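# Put a slip sheet and a module into each crate

## Task

For every crate, get a single slip sheet (thin, flat) lying flat on the crate's floor with a single module (small metal block) standing on top of that sheet, keeping the module's current up side up; every crate must end up still standing flat on the table.

## Robot and tools

Robot: two arms. left_arm carries a two-finger gripper; right_arm carries a vacuum suction cup. Something may occasionally nudge a loose object. Nothing may fall off the table or be left off it.

Frame: the scene frame has its origin at table-top height, midway between the arms' nominal bases; +z is up, +x points out over the table, and left_arm sits on the +y side (image left/right does not match arm names). Positions are in metres; orientations are quaternions wxyz. Reported poses can be off by a few centimetres, more at long reach.

The 16-number row (used by execute_actions and move): numbers 1-6 are left_arm dx, dy, dz, rx, ry, rz; 7 left_gripper/position; 8 force_limit; 9 speed; 10-15 right_arm dx, dy, dz, rx, ry, rz; 16 right_tool/suction. All values lie in [-1, 1]. The six pose numbers per arm are offsets, not poses: they are measured along scene-frame axes from that arm's Hand target at the start of the action or move, with rotation about the Hand target position. Scale: 1.0 = 0.6 m for dx/dy/dz and 180 degrees for rx/ry/rz (one rotation vector). Sending the same offset again moves the arm further. All zeros re-requests the current Hand target. The gripper and suction numbers are absolute settings, not offsets; resend the last values to keep them, since 0 is itself a command.

Gripper: position +1 fully open (85 mm), about -0.8 pads touch, -1 closes until blocked. force_limit and speed (both start at +1) set grip strength and finger speed (about 20, 85, 150 mm/s at -1, 0, +1). A new force_limit/speed only applies after a position change of at least 0.01. To grip, send -1 and hold it; object_status 2 means closed on something, 3 means reached the commanded point or pads met (thin items may still be held), 0 moving, 1 blocked while opening. position_measured is in counts: 3 open, 78 about 60 mm, 130 about 40 mm, 180 about 20 mm, 230 pads meet. Fingers point along the gripper's +z and close along its y; fingertips extend about 19 mm past end_effector_position when closed. A block juts about 10 cm toward the gripper's +x.

Suction: suction above 0.01 is on, 0.01 or less off; it latches. Press the 41 mm rim fully onto a smooth flat face with no edges or holes under it. suction_measured near 0 means no seal, 0.83+ airtight; part_present is 1 from 0.50, back to 0 below 0.45. A held part rides up to 16 mm nearer the tool. To release, set the part on its support first, then switch off and lift more than 22 mm. If the cup seals on the table, switch off to free it. The tool body widens to about 9 cm sideways from 3 cm behind the rim.

Tools:
- execute_actions(actions, cameras): actions is a list of actions, each a table of up to 15 rows of 16 numbers; each row lasts 1/30 s and the last row is held to fill 15 steps. Every row counts from the action's start pose. Empty list just returns state and images.
- move(target, speed, blend, stop_force, zero, blocking, cameras): target is one 16-number row or a list of up to 15 rows, all offsets from the same starting Hand targets. Straight-line paths, ending together, min 0.5 s, capped at 10 s. speed in m/s 0.002 to 1 (default 0.25; turning up to twice that in rad/s), one value or one per target. blend in m rounds corners. stop_force 12 to 80 N ends an arm's path on felt push; use slow speed with it, omit it when backing off a contact, do not trust it while the hand rotates, and keep each arm's gripper/suction numbers the same across a list when using it. zero (default true) re-zeroes force first. blocking=false returns early and is not allowed with stop_force. The move line reports done, off_target, moving, held, fault, and limits such as paced or held.
- wait(seconds 0 to 10), stop() to brake a running move, zoom_image(camera, region [x0,y0,x1,y1], at most 504x504) on cam_high, cam_low, cam_left_wrist or cam_right_wrist (each 896x504).
- finished_scene(scene): closes the current scene; irreversible, so the goal must already hold unaided.

Motion notes: each step the commanded pose is clipped to within 70 mm and 16 degrees of the measured pose; Hand target in results is the post-clip command. Hands often settle short; resend the missing offset. If a hand is pushing, command its target back past the hand. Flange force gives outside force in the hand's own axes (noisy; 'no reading' near singular poses). Joint velocities 'within noise' means the arm is still.

Avoid: drops, releasing moving parts, slamming, hard presses, gripping hard on parts still resting, heavy swinging loads, and arms touching each other. Torque on a joint at its limit (145 N m for the first three joints, 36.4 for the wrist joints) or 150 N outside force causes a 10 s fault stop; after one, release a gripped item before moving. Stretched or loaded arms heat motors; a MOTOR HOT line warns of a 30-60 s over-temperature stop.

Each tool is called after "Request:" as a command line: name --argument value for each argument, lists and objects as JSON in quotes; but a table of rows of numbers goes row by row, as --pt "numbers of a row", without its own name.

## Session

Request:
execute_actions --actions '[]'

Scene clock: 0.00 s.
left_arm: end_effector_position=(+0.4667, +0.0339, +0.3429) position_measured=3 object_status=3 end_effector_quat_wxyz=(+0.552, +0.328, -0.558, +0.526) | right_arm: end_effector_position=(+0.0187, -1.0553, +0.2697) suction_measured=0.00 part_present=0 end_effector_quat_wxyz=(-0.083, +0.408, +0.908, +0.050)
Joint positions: left_arm=[-0.032 0.599 -0.34 1.482 -1.839 0.409] | right_arm=[-1.313 0.821 0.933 0.063 -1.866 0.456]
Joint velocities: within noise
Flange force (N): no reading
Hand target: left_arm +0.4667, +0.0339, +0.3429; +0.552, +0.328, -0.558, +0.526 | right_arm +0.0187, -1.0553, +0.2697; -0.083, +0.408, +0.908, +0.050

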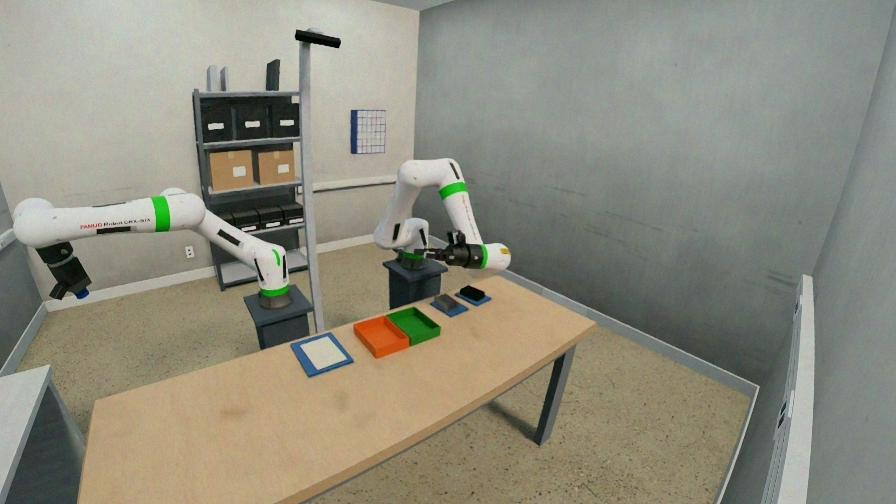

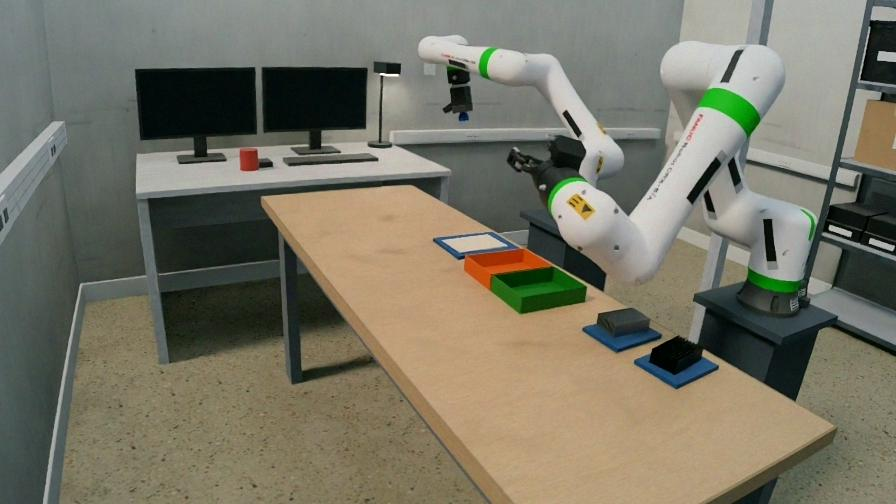

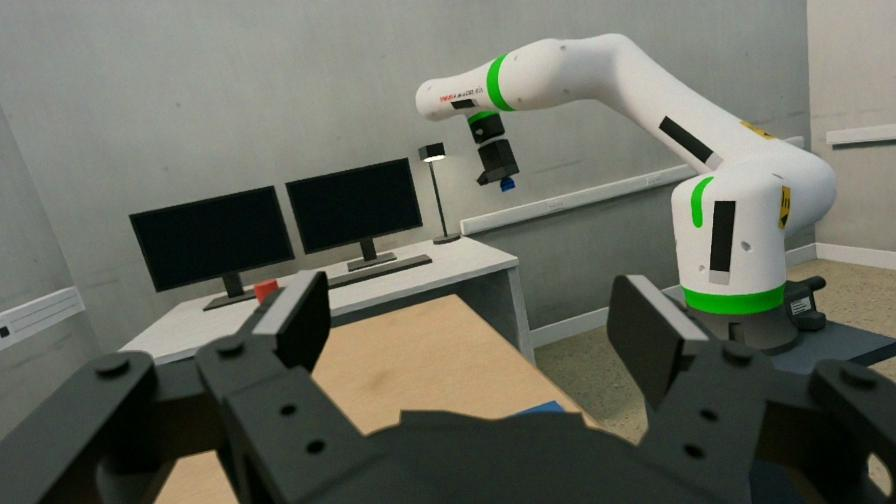

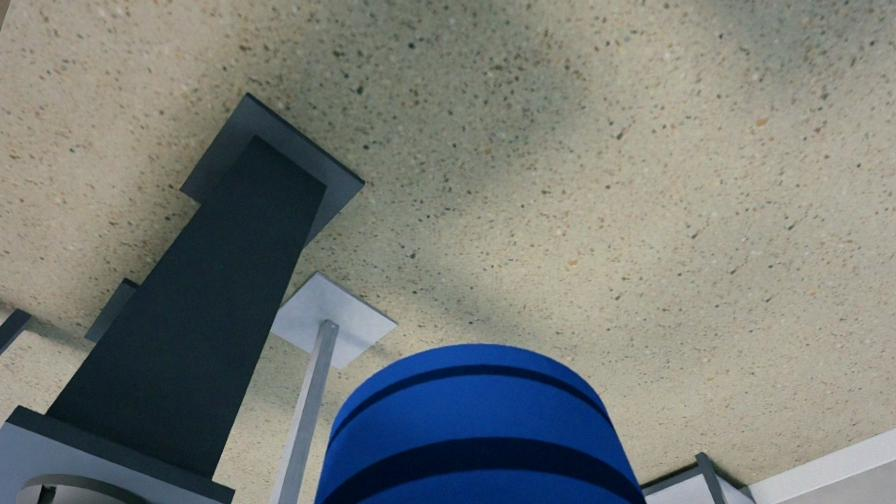

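Request:
zoom_image --camera "cam_low" --region '[420, 210, 740, 400]'

Request:
zoom_image --camera "cam_high" --region '[280, 260, 520, 400]'

Scaled by 1.575 from the camera's 896x504 image, which has a finer 1280x720 frame.

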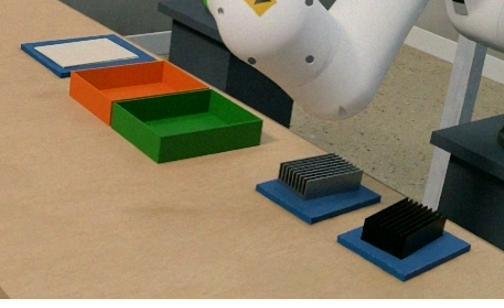

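Scaled by 2.100 from the camera's 896x504 image, which has a finer 1280x720 frame.

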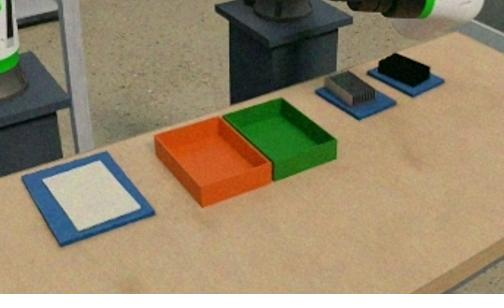

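Request:
move --pt "-0.228 0.377 0.128 0.5563 -0.0134 0.1187 1 -0.5 0 0.5 0.95 0.13 -0.0328 -0.0545 0.268 -1" --speed 0.3

Scene clock: 49.23 s.
left_arm: end_effector_position=(+0.3299, +0.2601, +0.4197) position_measured=3 object_status=3 end_effector_quat_wxyz=(+0.000, +0.707, -0.707, +0.000) | right_arm: end_effector_position=(+0.3168, -0.4891, +0.3472) suction_measured=0.00 part_present=0 end_effector_quat_wxyz=(+0.000, +0.000, +1.000, +0.000)
Joint positions: left_arm=[0.073 -0.14 0.1 0.001 -1.811 1.515] | right_arm=[0.001 -0.218 -0.176 -0.001 -1.613 -0.027]
Joint velocities: within noise
Flange force (N): left_arm=[0.8 3.0 5.0] | right_arm=[1.5 1.3 6.4]
Hand target: left_arm +0.3299, +0.2601, +0.4197; +0.000, +0.707, -0.707, +0.000 | right_arm +0.3168, -0.4890, +0.3472; +0.000, +0.000, +1.000, +0.000
Off the commanded pose: left_arm 0.000 m, 0 deg | right_arm 0.000 m, 0 deg.
move: done
camera_calibration:
cam_left_wrist: T_world_to_cam=[[-0.999653, -0.0251803, 0.00778036, 0.339591], [-0.0207631, 0.934274, 0.35595, -0.369581], [-0.0162319, 0.355665, -0.934473, 0.433048], [0, 0, 0, 1]] pos_world=[0.338828, 0.199821, 0.533582]
cam_right_wrist: T_world_to_cam=[[0.0475846, -0.998591, 0.0234742, -0.509368], [-0.896291, -0.0323128, 0.442288, 0.145289], [-0.440906, -0.0420858, -0.896566, 0.498555], [0, 0, 0, 1]] pos_world=[0.374275, -0.482974, 0.394685]

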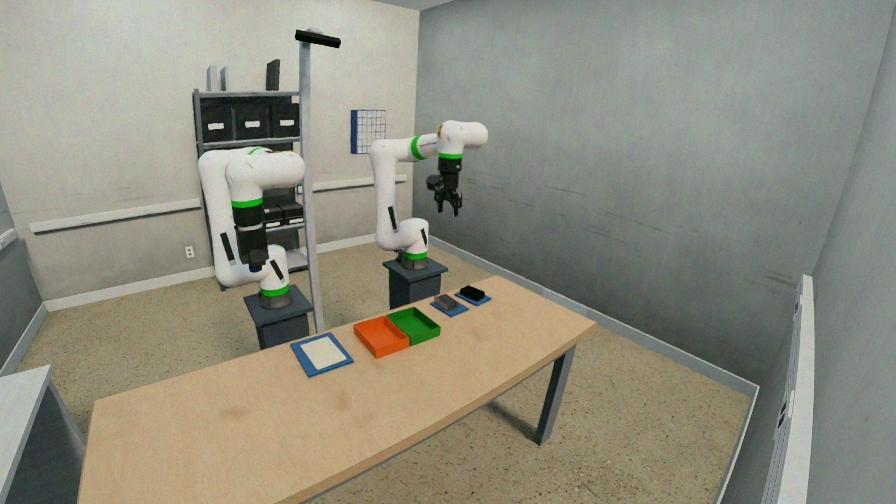

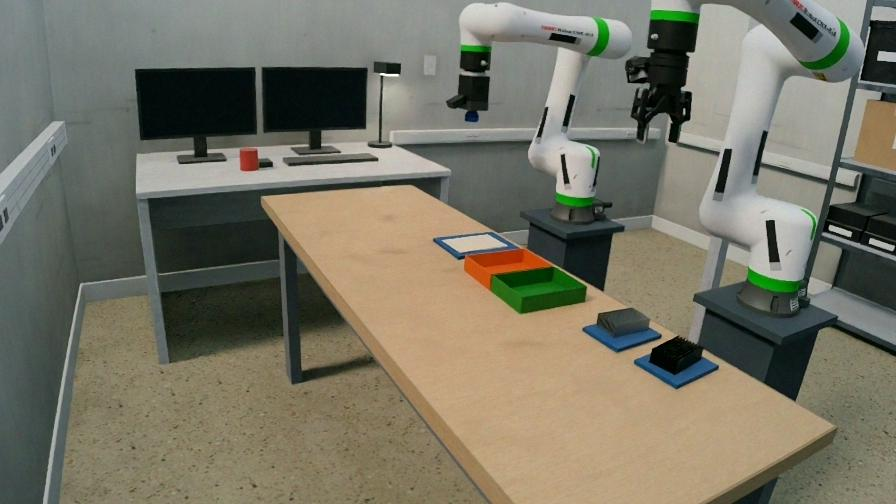

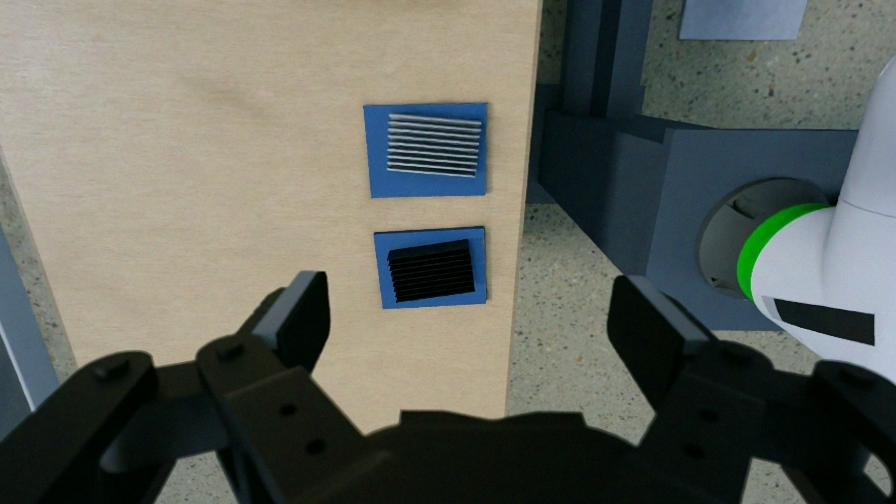

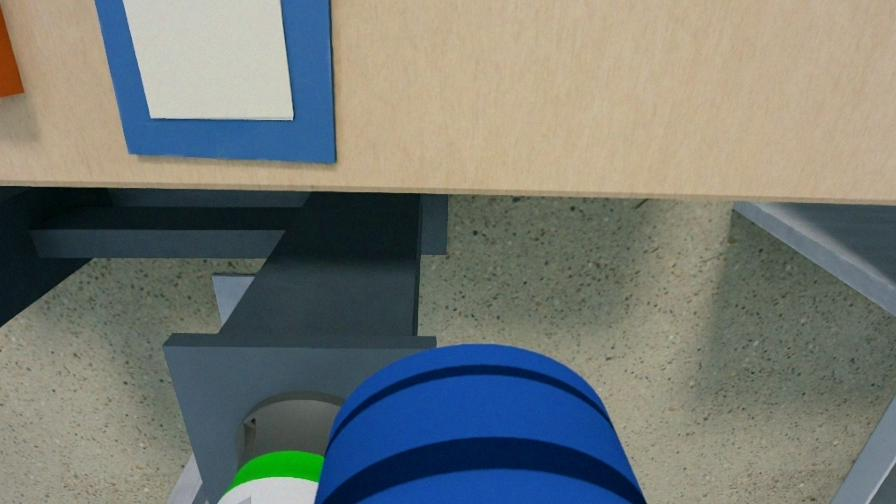

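Request:
zoom_image --camera "cam_left_wrist" --region '[340, 80, 540, 320]'

Request:
zoom_image --camera "cam_low" --region '[570, 290, 740, 400]'

Request:
zoom_image --camera "cam_low" --region '[420, 210, 620, 330]'

Scaled by 2.100 from the camera's 896x504 image, which has a finer 1280x720 frame.

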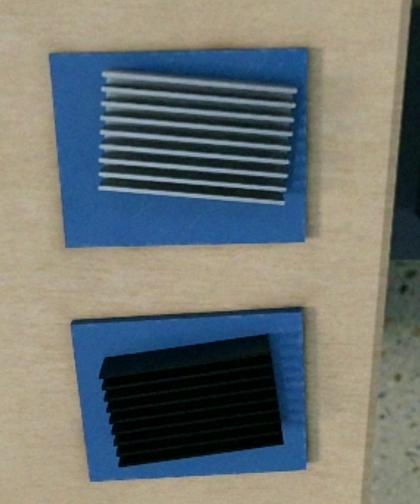

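Scaled by 2.965 from the camera's 896x504 image, which has a finer 1280x720 frame.

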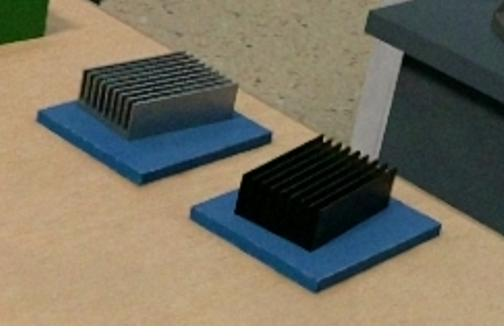

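Scaled by 2.520 from the camera's 896x504 image, which has a finer 1280x720 frame.

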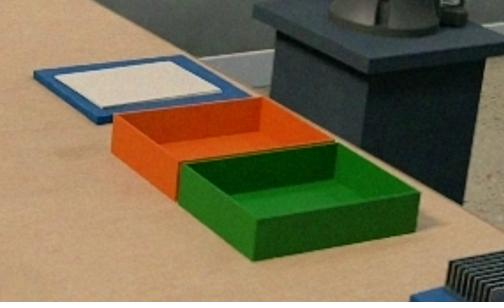

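Request:
move --pt "0.2 0.133 -0.033 0 0 0.5 1 -0.5 0 0.172 0.348 0.088 0 0 0 -1" --speed 0.35 --cameras '["cam_left_wrist", "cam_right_wrist"]'

Scene clock: 74.73 s.
left_arm: end_effector_position=(+0.4499, +0.3399, +0.3999) position_measured=3 object_status=3 end_effector_quat_wxyz=(+0.000, +1.000, +0.000, +0.001) | right_arm: end_effector_position=(+0.4200, -0.2802, +0.4000) suction_measured=0.00 part_present=0 end_effector_quat_wxyz=(+0.000, +0.000, +1.000, +0.000)
Joint positions: left_arm=[0.224 0.117 0.307 0 -1.76 2.933] | right_arm=[0.458 0.028 0.171 -0.001 -1.714 -0.483]
Joint velocities: within noise
Flange force (N): left_arm=[-3.8 0.7 5.0] | right_arm=[2.0 -0.1 6.6]
Hand target: left_arm +0.4499, +0.3399, +0.3999; +0.000, +1.000, +0.000, +0.001 | right_arm +0.4200, -0.2802, +0.4000; +0.000, +0.000, +1.000, +0.000
Off the commanded pose: left_arm 0.000 m, 0 deg | right_arm 0.000 m, 0 deg.
move: done
camera_calibration:
cam_left_wrist: T_world_to_cam=[[0.0253089, -0.999649, 0.00783776, 0.331766], [-0.934271, -0.0208628, 0.355952, 0.301041], [-0.355664, -0.0163314, -0.934471, 0.667263], [0, 0, 0, 1]] pos_world=[0.510179, 0.348828, 0.513782]
cam_right_wrist: T_world_to_cam=[[0.0475877, -0.998591, 0.0234727, -0.307013], [-0.896291, -0.0323163, 0.442288, 0.221179], [-0.440906, -0.0420858, -0.896566, 0.600183], [0, 0, 0, 1]] pos_world=[0.477475, -0.274174, 0.447485]
Images, in order (width x height): cam_left_wrist 896x504, cam_right_wrist 896x504.

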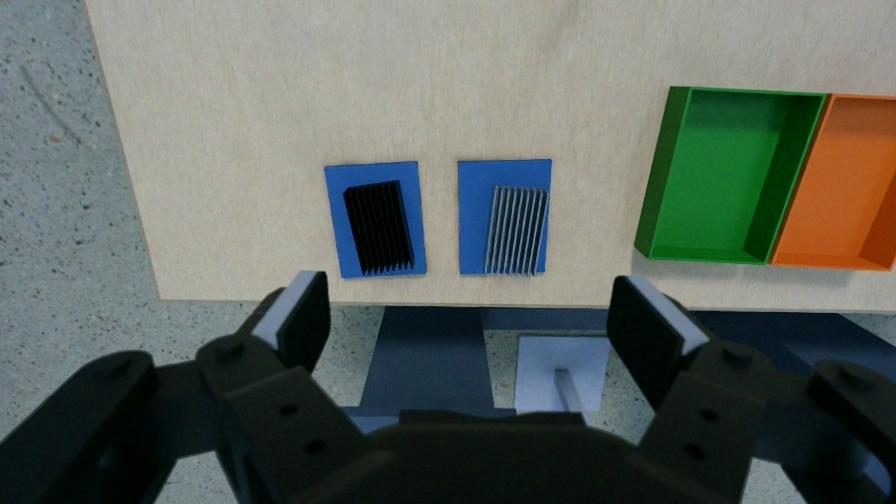

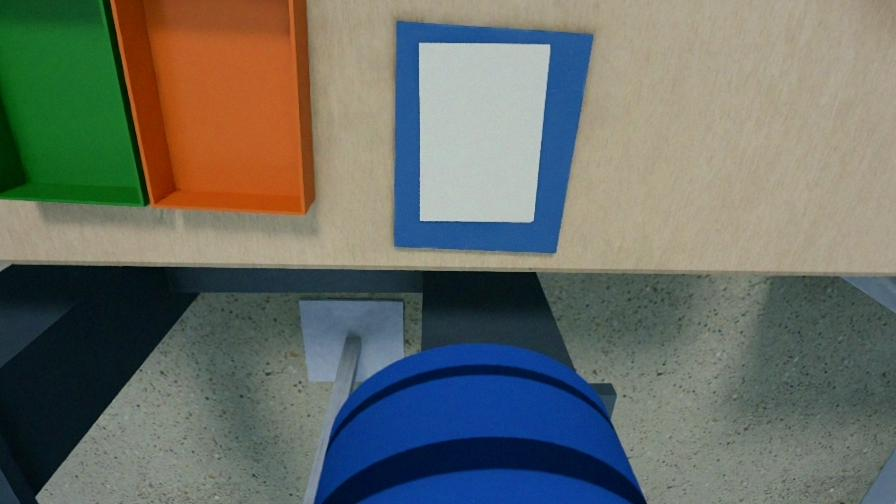

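Request:
zoom_image --camera "cam_left_wrist" --region '[610, 60, 896, 300]'

Request:
zoom_image --camera "cam_left_wrist" --region '[310, 140, 570, 300]'

Request:
zoom_image --camera "cam_right_wrist" --region '[0, 0, 340, 280]'

Scaled by 1.762 from the camera's 896x504 image, which has a finer 1280x720 frame.

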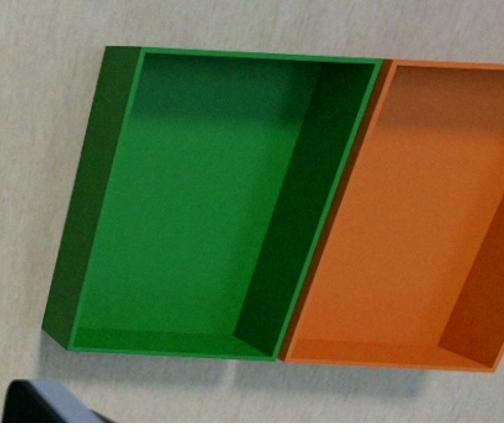

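Scaled by 1.938 from the camera's 896x504 image, which has a finer 1280x720 frame.

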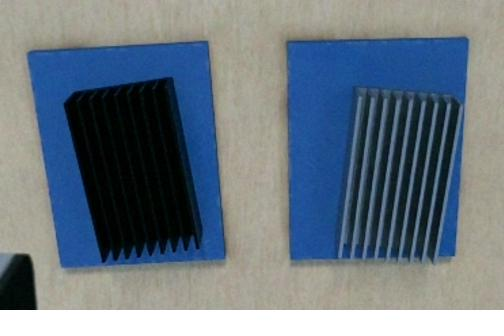

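Scaled by 1.482 from the camera's 896x504 image, which has a finer 1280x720 frame.

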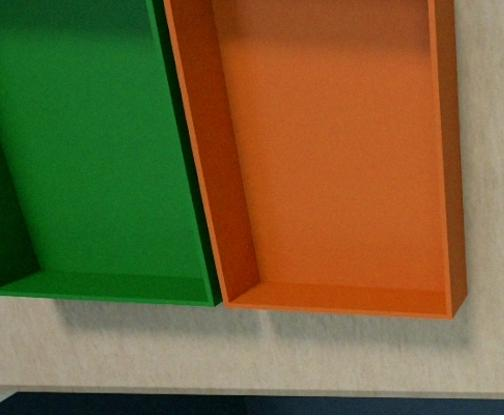

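Request:
move --pt "-0.16 -0.1265 -0.433 0 0 -0.02 1 -0.5 0 0.0667 0.417 0 0 0 0 -1" --speed 0.3 --cameras '["cam_low", "cam_left_wrist", "cam_right_wrist"]'

Scene clock: 133.50 s.
left_arm: end_effector_position=(+0.3539, +0.2639, +0.1401) position_measured=3 object_status=3 end_effector_quat_wxyz=(+0.000, +1.000, -0.032, +0.001) | right_arm: end_effector_position=(+0.4600, -0.0300, +0.4000) suction_measured=0.00 part_present=0 end_effector_quat_wxyz=(+0.000, +0.000, +1.000, +0.000)
Joint positions: left_arm=[0.078 -0.016 -0.451 0 -1.135 3.017] | right_arm=[0.802 0.398 0.617 -0.001 -1.789 -0.828]
Joint velocities: within noise
Flange force (N): left_arm=[-2.5 0.7 2.7] | right_arm=[1.5 -0.9 6.9]
Hand target: left_arm +0.3539, +0.2640, +0.1401; +0.000, +1.000, -0.032, +0.001 | right_arm +0.4600, -0.0300, +0.4000; +0.000, +0.000, +1.000, +0.000
Off the commanded pose: left_arm 0.000 m, 0 deg | right_arm 0.000 m, 0 deg.
move: done
camera_calibration:
cam_left_wrist: T_world_to_cam=[[-0.0375915, -0.999262, 0.00794204, 0.282518], [-0.933738, 0.0379555, 0.35594, 0.286507], [-0.355978, 0.00596453, -0.934475, 0.383322], [0, 0, 0, 1]] pos_world=[0.414597, 0.269148, 0.253982]
cam_right_wrist: T_world_to_cam=[[0.0476741, -0.998588, 0.0234299, -0.0590972], [-0.896286, -0.0324126, 0.44229, 0.265066], [-0.440906, -0.0420857, -0.896566, 0.628438], [0, 0, 0, 1]] pos_world=[0.517475, -0.023974, 0.447585]
Images, in order (width x height): cam_low 896x504, cam_left_wrist 896x504, cam_right_wrist 896x504.

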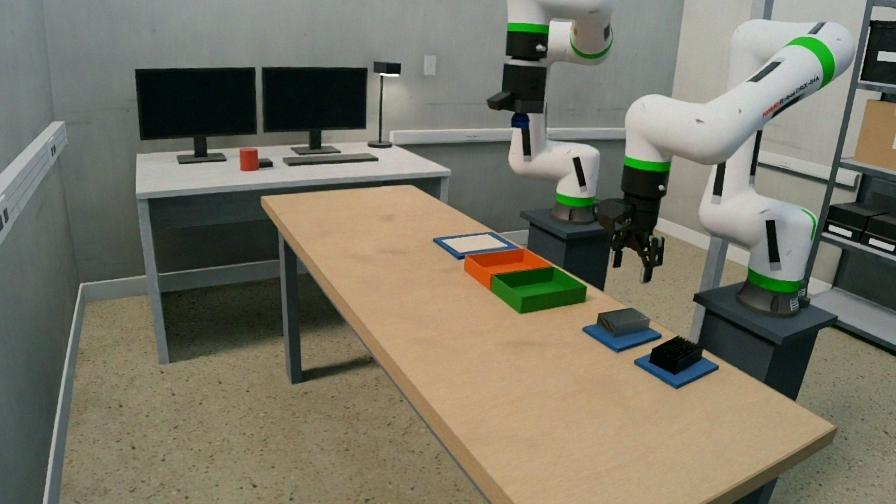

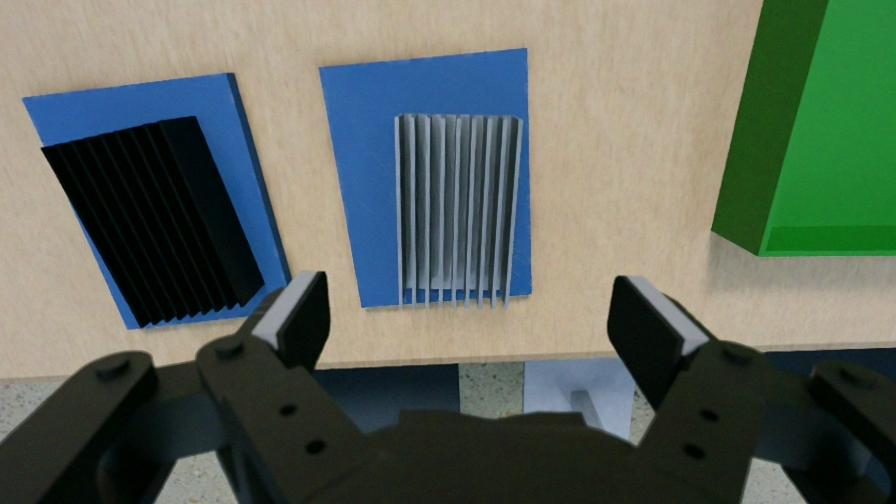

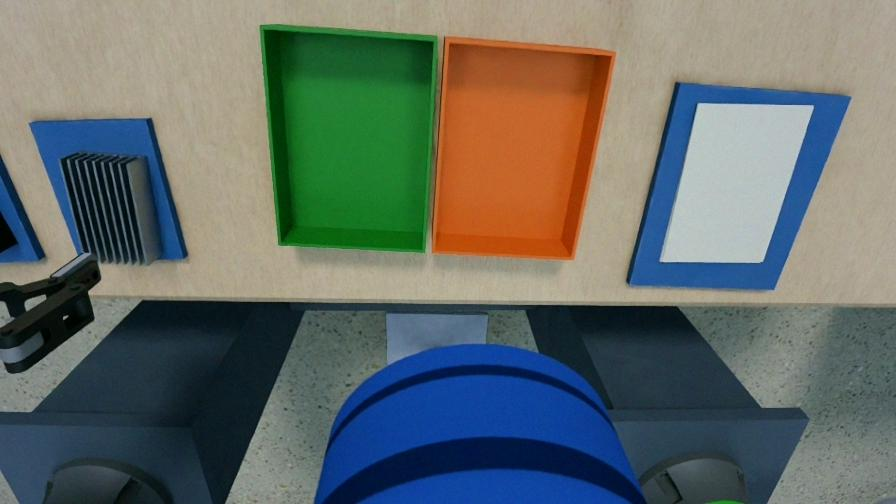

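Request:
zoom_image --camera "cam_right_wrist" --region '[250, 10, 450, 270]'

Request:
zoom_image --camera "cam_right_wrist" --region '[420, 20, 640, 280]'

Request:
zoom_image --camera "cam_right_wrist" --region '[620, 70, 860, 300]'

Request:
zoom_image --camera "cam_left_wrist" --region '[300, 80, 560, 330]'

Scaled by 1.938 from the camera's 896x504 image, which has a finer 1280x720 frame.

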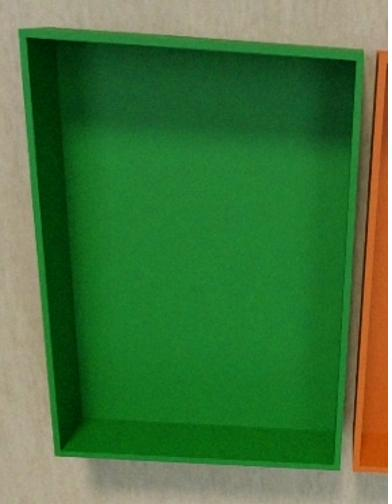

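Scaled by 1.938 from the camera's 896x504 image, which has a finer 1280x720 frame.

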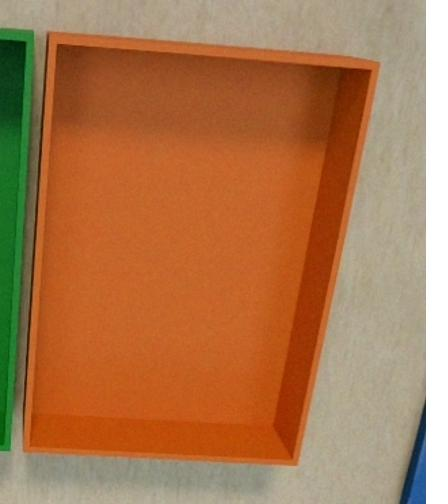

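Scaled by 2.100 from the camera's 896x504 image, which has a finer 1280x720 frame.

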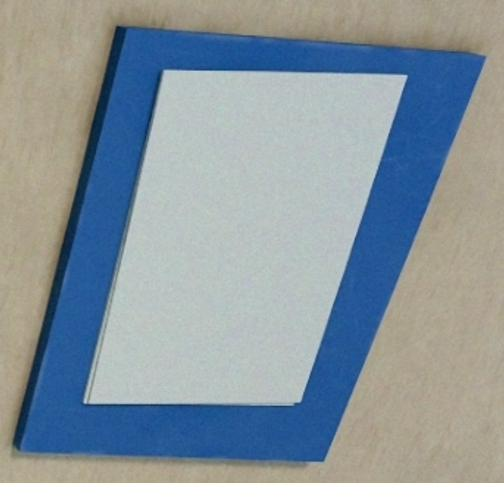

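Scaled by 1.938 from the camera's 896x504 image, which has a finer 1280x720 frame.

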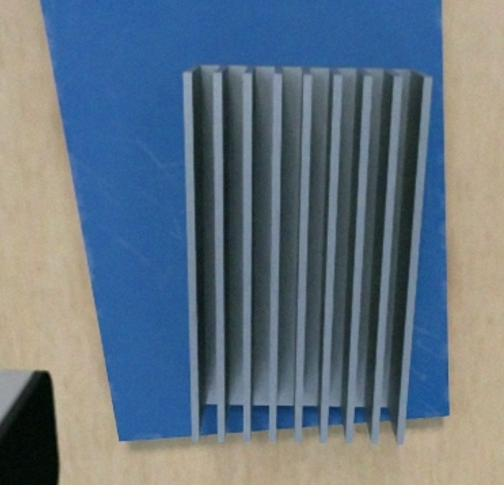

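Request:
move --pt "-0.0048 0.0033 -0.1418 0 0 0.0017 1 -1 -1 -0.1333 -0.48 -0.5667 0 0 0 -1" --speed 0.3 --cameras '["cam_left_wrist", "cam_right_wrist", "cam_low"]'

Scene clock: 189.13 s.
left_arm: end_effector_position=(+0.3510, +0.2659, +0.0550) position_measured=3 object_status=3 end_effector_quat_wxyz=(+0.000, +1.000, -0.029, +0.001) | right_arm: end_effector_position=(+0.3800, -0.3180, +0.0599) suction_measured=0.00 part_present=0 end_effector_quat_wxyz=(+0.000, +0.000, +1.000, +0.000)
Joint positions: left_arm=[0.084 0.1 -0.562 0 -0.908 3.016] | right_arm=[0.419 0.143 -0.549 -0.001 -0.878 -0.444]
Joint velocities: within noise
Flange force (N): left_arm=[-3.3 0.4 2.0] | right_arm=[1.9 0.3 6.0]
Hand target: left_arm +0.3510, +0.2659, +0.0550; +0.000, +1.000, -0.029, +0.001 | right_arm +0.3800, -0.3180, +0.0599; +0.000, +0.000, +1.000, +0.000
Off the commanded pose: left_arm 0.000 m, 0 deg | right_arm 0.000 m, 0 deg.
move: done
camera_calibration:
cam_left_wrist: T_world_to_cam=[[-0.0322772, -0.999448, 0.00781728, 0.283257], [-0.933908, 0.032945, 0.355991, 0.315422], [-0.356052, 0.00418976, -0.934457, 0.30326], [0, 0, 0, 1]] pos_world=[0.411695, 0.271438, 0.168882]
cam_right_wrist: T_world_to_cam=[[0.0476772, -0.998588, 0.0234284, -0.334909], [-0.896286, -0.032416, 0.44229, 0.33445], [-0.440906, -0.0420857, -0.896566, 0.276123], [0, 0, 0, 1]] pos_world=[0.437475, -0.311974, 0.107485]
Images, in order (width x height): cam_low 896x504, cam_left_wrist 896x504, cam_right_wrist 896x504.

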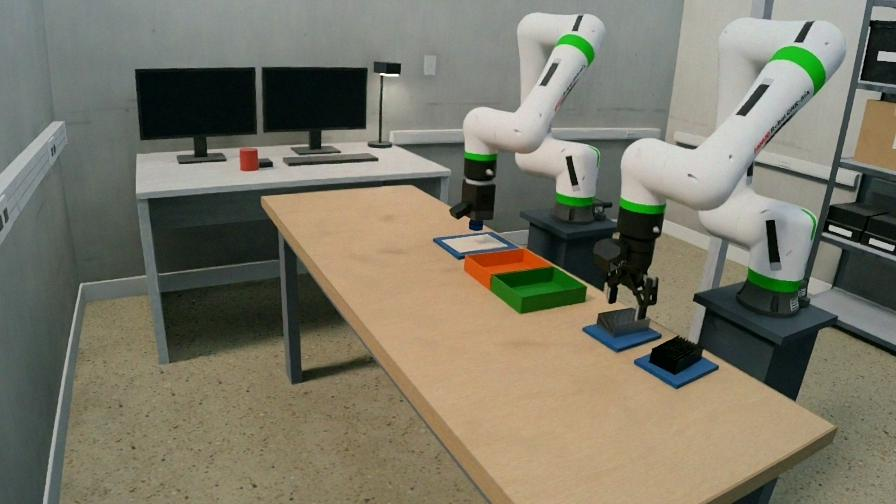

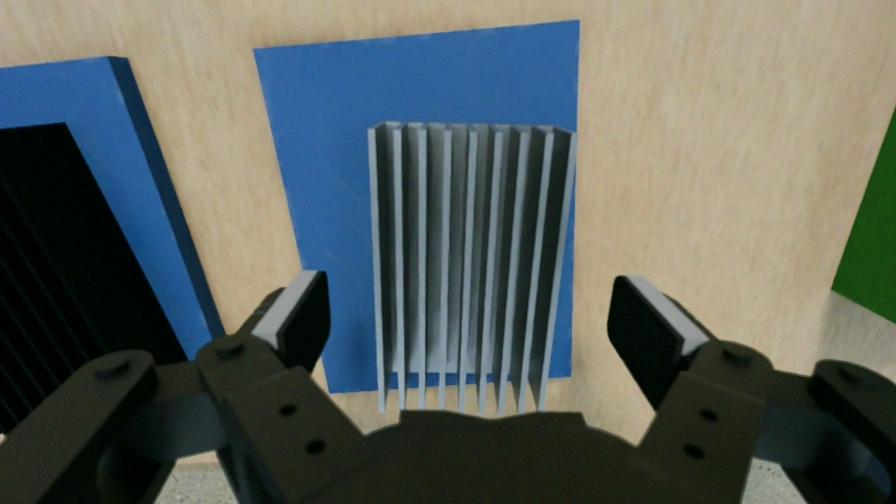

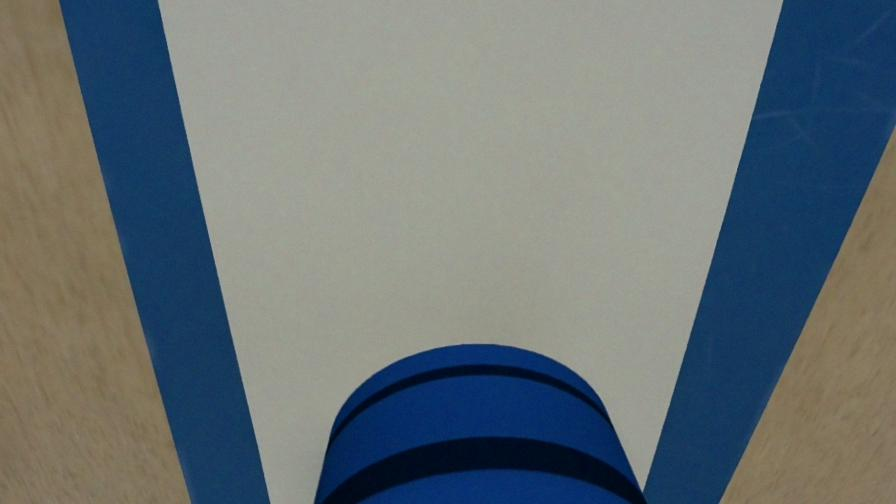

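Request:
move --pt "0 0 -0.1 0 0 0 1 -1 -1 0 0 -0.1083 0 0 0 1" --speed 0.02 --stop_force 15 --cameras '["cam_left_wrist", "cam_right_wrist", "cam_low"]'

Scene clock: 198.57 s.
left_arm: end_effector_position=(+0.3510, +0.2659, +0.0153) position_measured=3 object_status=3 end_effector_quat_wxyz=(+0.000, +1.000, -0.029, +0.001) | right_arm: end_effector_position=(+0.3801, -0.3180, -0.0029) suction_measured=0.95 part_present=1 end_effector_quat_wxyz=(+0.000, +0.000, +1.000, +0.000)
Joint positions: left_arm=[0.084 0.176 -0.595 0 -0.798 3.016] | right_arm=[0.419 0.271 -0.591 -0.001 -0.708 -0.444]
Joint velocities: within noise
Flange force (N): left_arm=[-32.9 -5.0 -97.8] | right_arm=[11.8 -1.4 -34.7]
Hand target: left_arm +0.3510, +0.2659, +0.0153; +0.000, +1.000, -0.029, +0.001 (not the last commanded pose) | right_arm +0.3801, -0.3180, -0.0029; +0.000, +0.000, +1.000, +0.000 (not the last commanded pose)
Off the commanded pose: left_arm 0.020 m, 0 deg | right_arm 0.002 m, 0 deg.
move: contact (left_arm, right_arm)
camera_calibration:
cam_left_wrist: T_world_to_cam=[[-0.0322772, -0.999448, 0.00781728, 0.283567], [-0.933908, 0.032945, 0.355991, 0.329555], [-0.356052, 0.00418976, -0.934457, 0.266162], [0, 0, 0, 1]] pos_world=[0.411695, 0.271438, 0.129182]
cam_right_wrist: T_world_to_cam=[[0.0476268, -0.998592, 0.0233472, -0.333418], [-0.896327, -0.0324106, 0.442207, 0.362339], [-0.440828, -0.0419877, -0.896609, 0.219861], [0, 0, 0, 1]] pos_world=[0.437575, -0.311974, 0.0446849]
Images, in order (width x height): cam_low 896x504, cam_left_wrist 896x504, cam_right_wrist 896x504.

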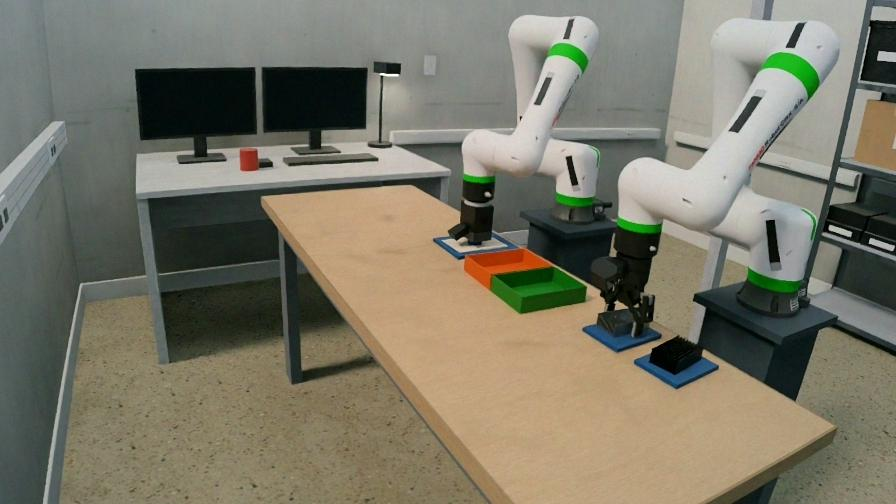

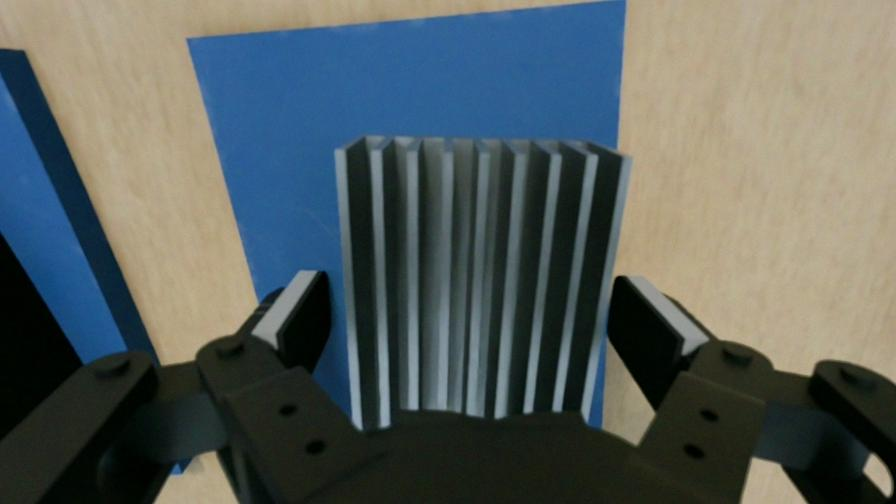

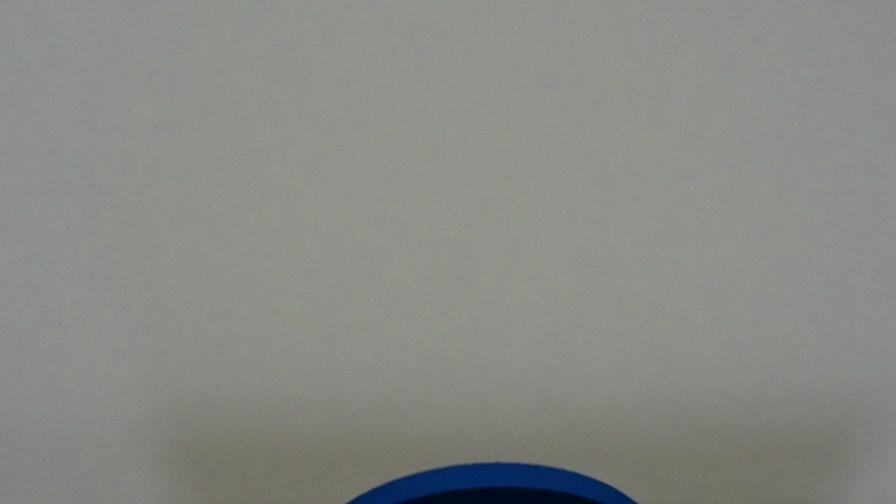

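Request:
move --pt "0 0 0.0175 0 0 0 1 -1 -1 0 0 0.133 0 0 0 1" --pt "0 0 0.0175 0 0 0 -1 -0.8 -1 0 0 0.133 0 0 0 1" --speed 0.1 --cameras '["cam_left_wrist", "cam_right_wrist", "cam_low"]'

Scene clock: 206.73 s.
left_arm: end_effector_position=(+0.3511, +0.2659, +0.0259) position_measured=78 object_status=0 end_effector_quat_wxyz=(+0.000, +1.000, -0.029, +0.001) | right_arm: end_effector_position=(+0.3801, -0.3180, +0.0769) suction_measured=0.95 part_present=1 end_effector_quat_wxyz=(+0.000, +0.000, +1.000, +0.000)
Joint positions: left_arm=[0.084 0.155 -0.588 0 -0.827 3.016] | right_arm=[0.419 0.113 -0.534 -0.001 -0.924 -0.444]
Joint velocities: within noise
Flange force (N): left_arm=[-5.7 -3.4 -8.9] | right_arm=[1.9 0.4 5.8]
Hand target: left_arm +0.3510, +0.2659, +0.0258; +0.000, +1.000, -0.029, +0.001 | right_arm +0.3801, -0.3180, +0.0769; +0.000, +0.000, +1.000, +0.000
Off the commanded pose: left_arm 0.000 m, 0 deg | right_arm 0.000 m, 0 deg.
move: done
camera_calibration:
cam_left_wrist: T_world_to_cam=[[-0.0322787, -0.999448, 0.00781427, 0.283486], [-0.933942, 0.0329457, 0.355904, 0.325843], [-0.355965, 0.00419004, -0.93449, 0.275943], [0, 0, 0, 1]] pos_world=[0.411695, 0.271438, 0.139682]
cam_right_wrist: T_world_to_cam=[[0.0476735, -0.998588, 0.0234355, -0.335312], [-0.896326, -0.0324134, 0.44221, 0.327049], [-0.440826, -0.0420875, -0.896605, 0.291378], [0, 0, 0, 1]] pos_world=[0.437575, -0.311974, 0.124485]
Images, in order (width x height): cam_low 896x504, cam_left_wrist 896x504, cam_right_wrist 896x504.

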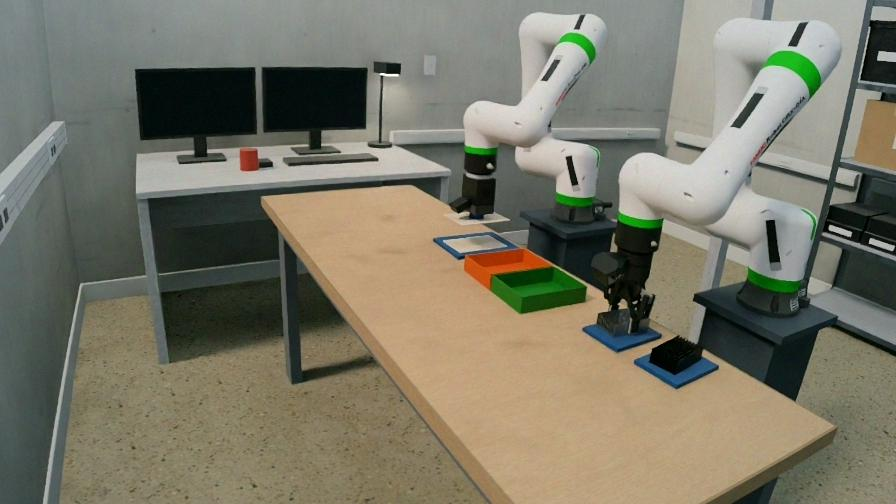

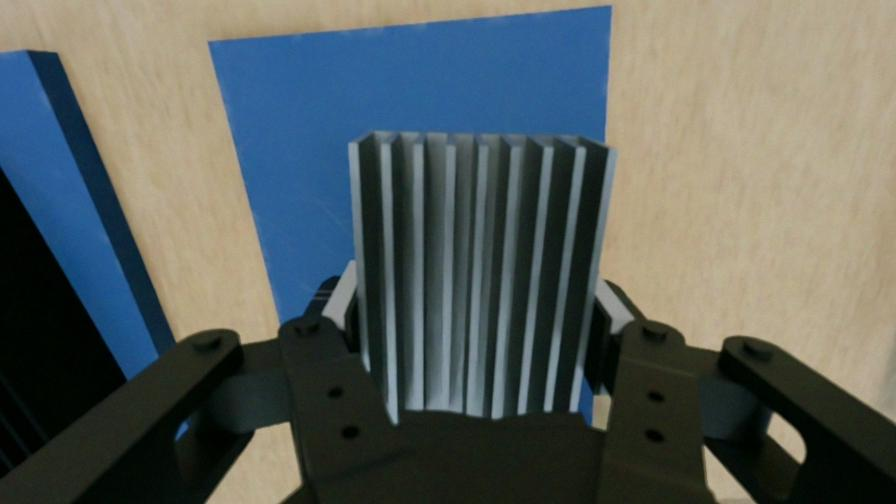

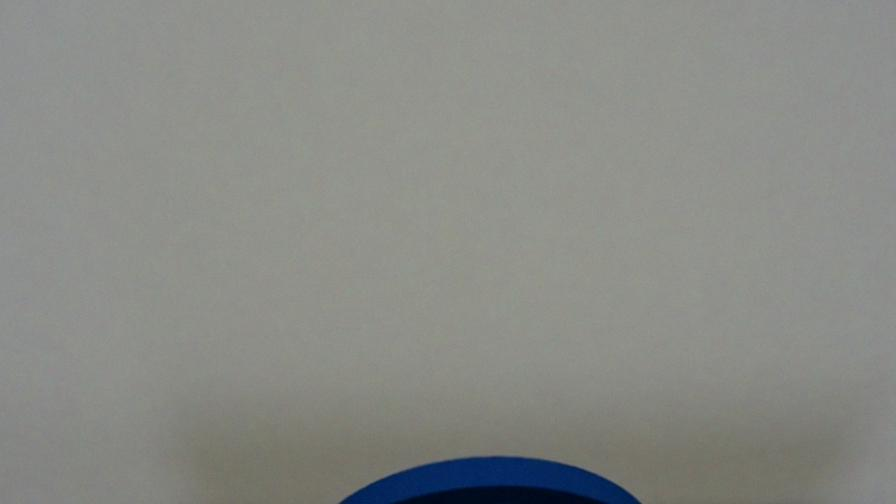

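Request:
move --pt "0 0 0.157 0 0 0 -1 -0.8 -1 0.0577 0.603 0.0385 0 0 -0.017 1" --speed 0.2

Scene clock: 220.07 s.
left_arm: end_effector_position=(+0.3510, +0.2659, +0.1200) position_measured=78 object_status=2 end_effector_quat_wxyz=(+0.000, +1.000, -0.029, +0.000) | right_arm: end_effector_position=(+0.4147, +0.0438, +0.1001) suction_measured=0.95 part_present=1 end_effector_quat_wxyz=(+0.000, +0.027, +1.000, +0.000)
Joint positions: left_arm=[0.084 0 -0.487 0 -1.082 3.016] | right_arm=[0.941 0.516 0.07 -0.001 -1.124 -1.02]
Joint velocities: within noise
Flange force (N): left_arm=[-3.2 0.5 4.7] | right_arm=[1.5 -1.4 5.2]
Hand target: left_arm +0.3510, +0.2659, +0.1200; +0.000, +1.000, -0.029, +0.001 | right_arm +0.4147, +0.0438, +0.1000; +0.000, +0.027, +1.000, +0.000
Off the commanded pose: left_arm 0.000 m, 0 deg | right_arm 0.000 m, 0 deg.
move: done
camera_calibration:
cam_left_wrist: T_world_to_cam=[[-0.0322772, -0.999448, 0.00781728, 0.282748], [-0.933908, 0.032945, 0.355991, 0.292283], [-0.356052, 0.00418976, -0.934457, 0.364], [0, 0, 0, 1]] pos_world=[0.411695, 0.271438, 0.233882]
cam_right_wrist: T_world_to_cam=[[-0.00570242, -0.999708, 0.0234774, 0.0459224], [-0.896804, 0.0154992, 0.442157, 0.357705], [-0.442392, -0.0185333, -0.89663, 0.342198], [0, 0, 0, 1]] pos_world=[0.472439, 0.0467069, 0.147585]

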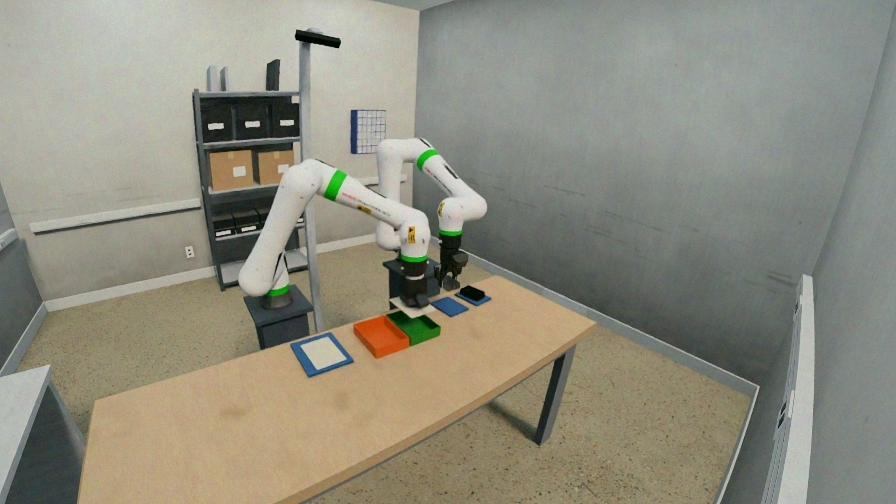

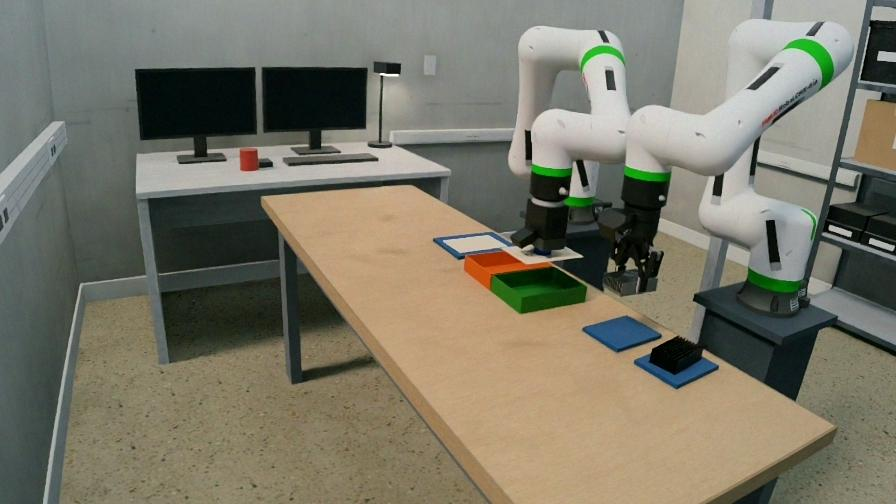

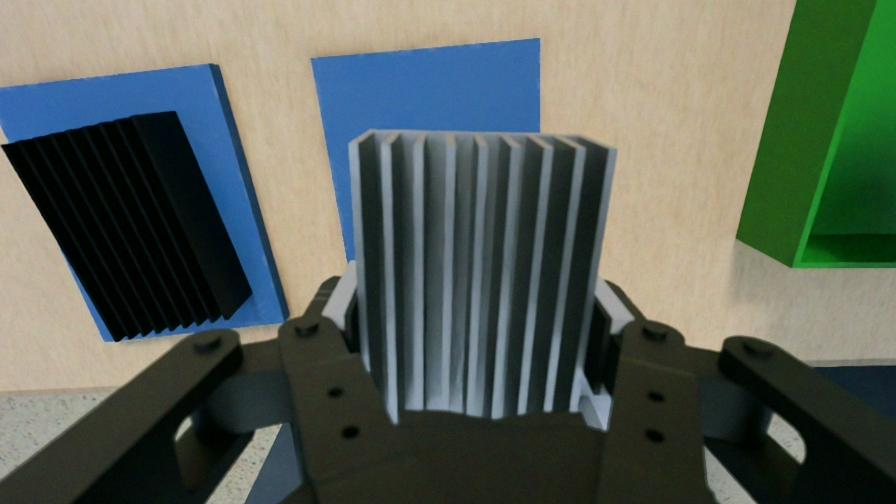

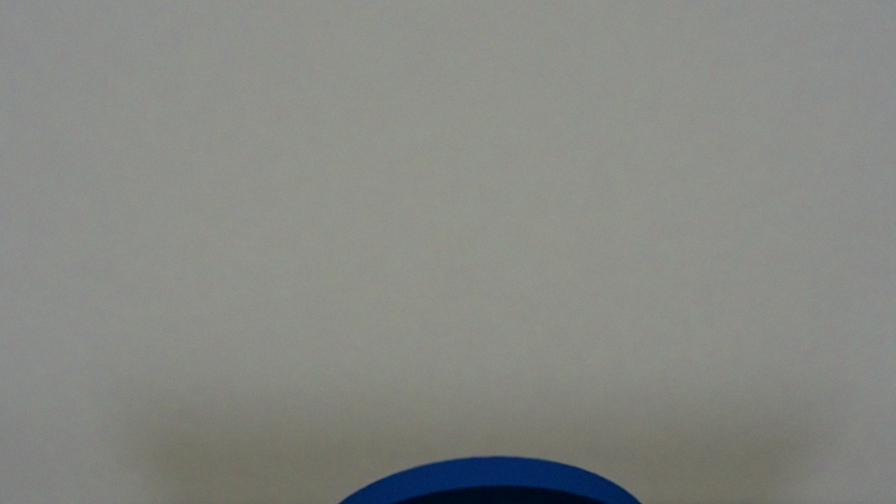

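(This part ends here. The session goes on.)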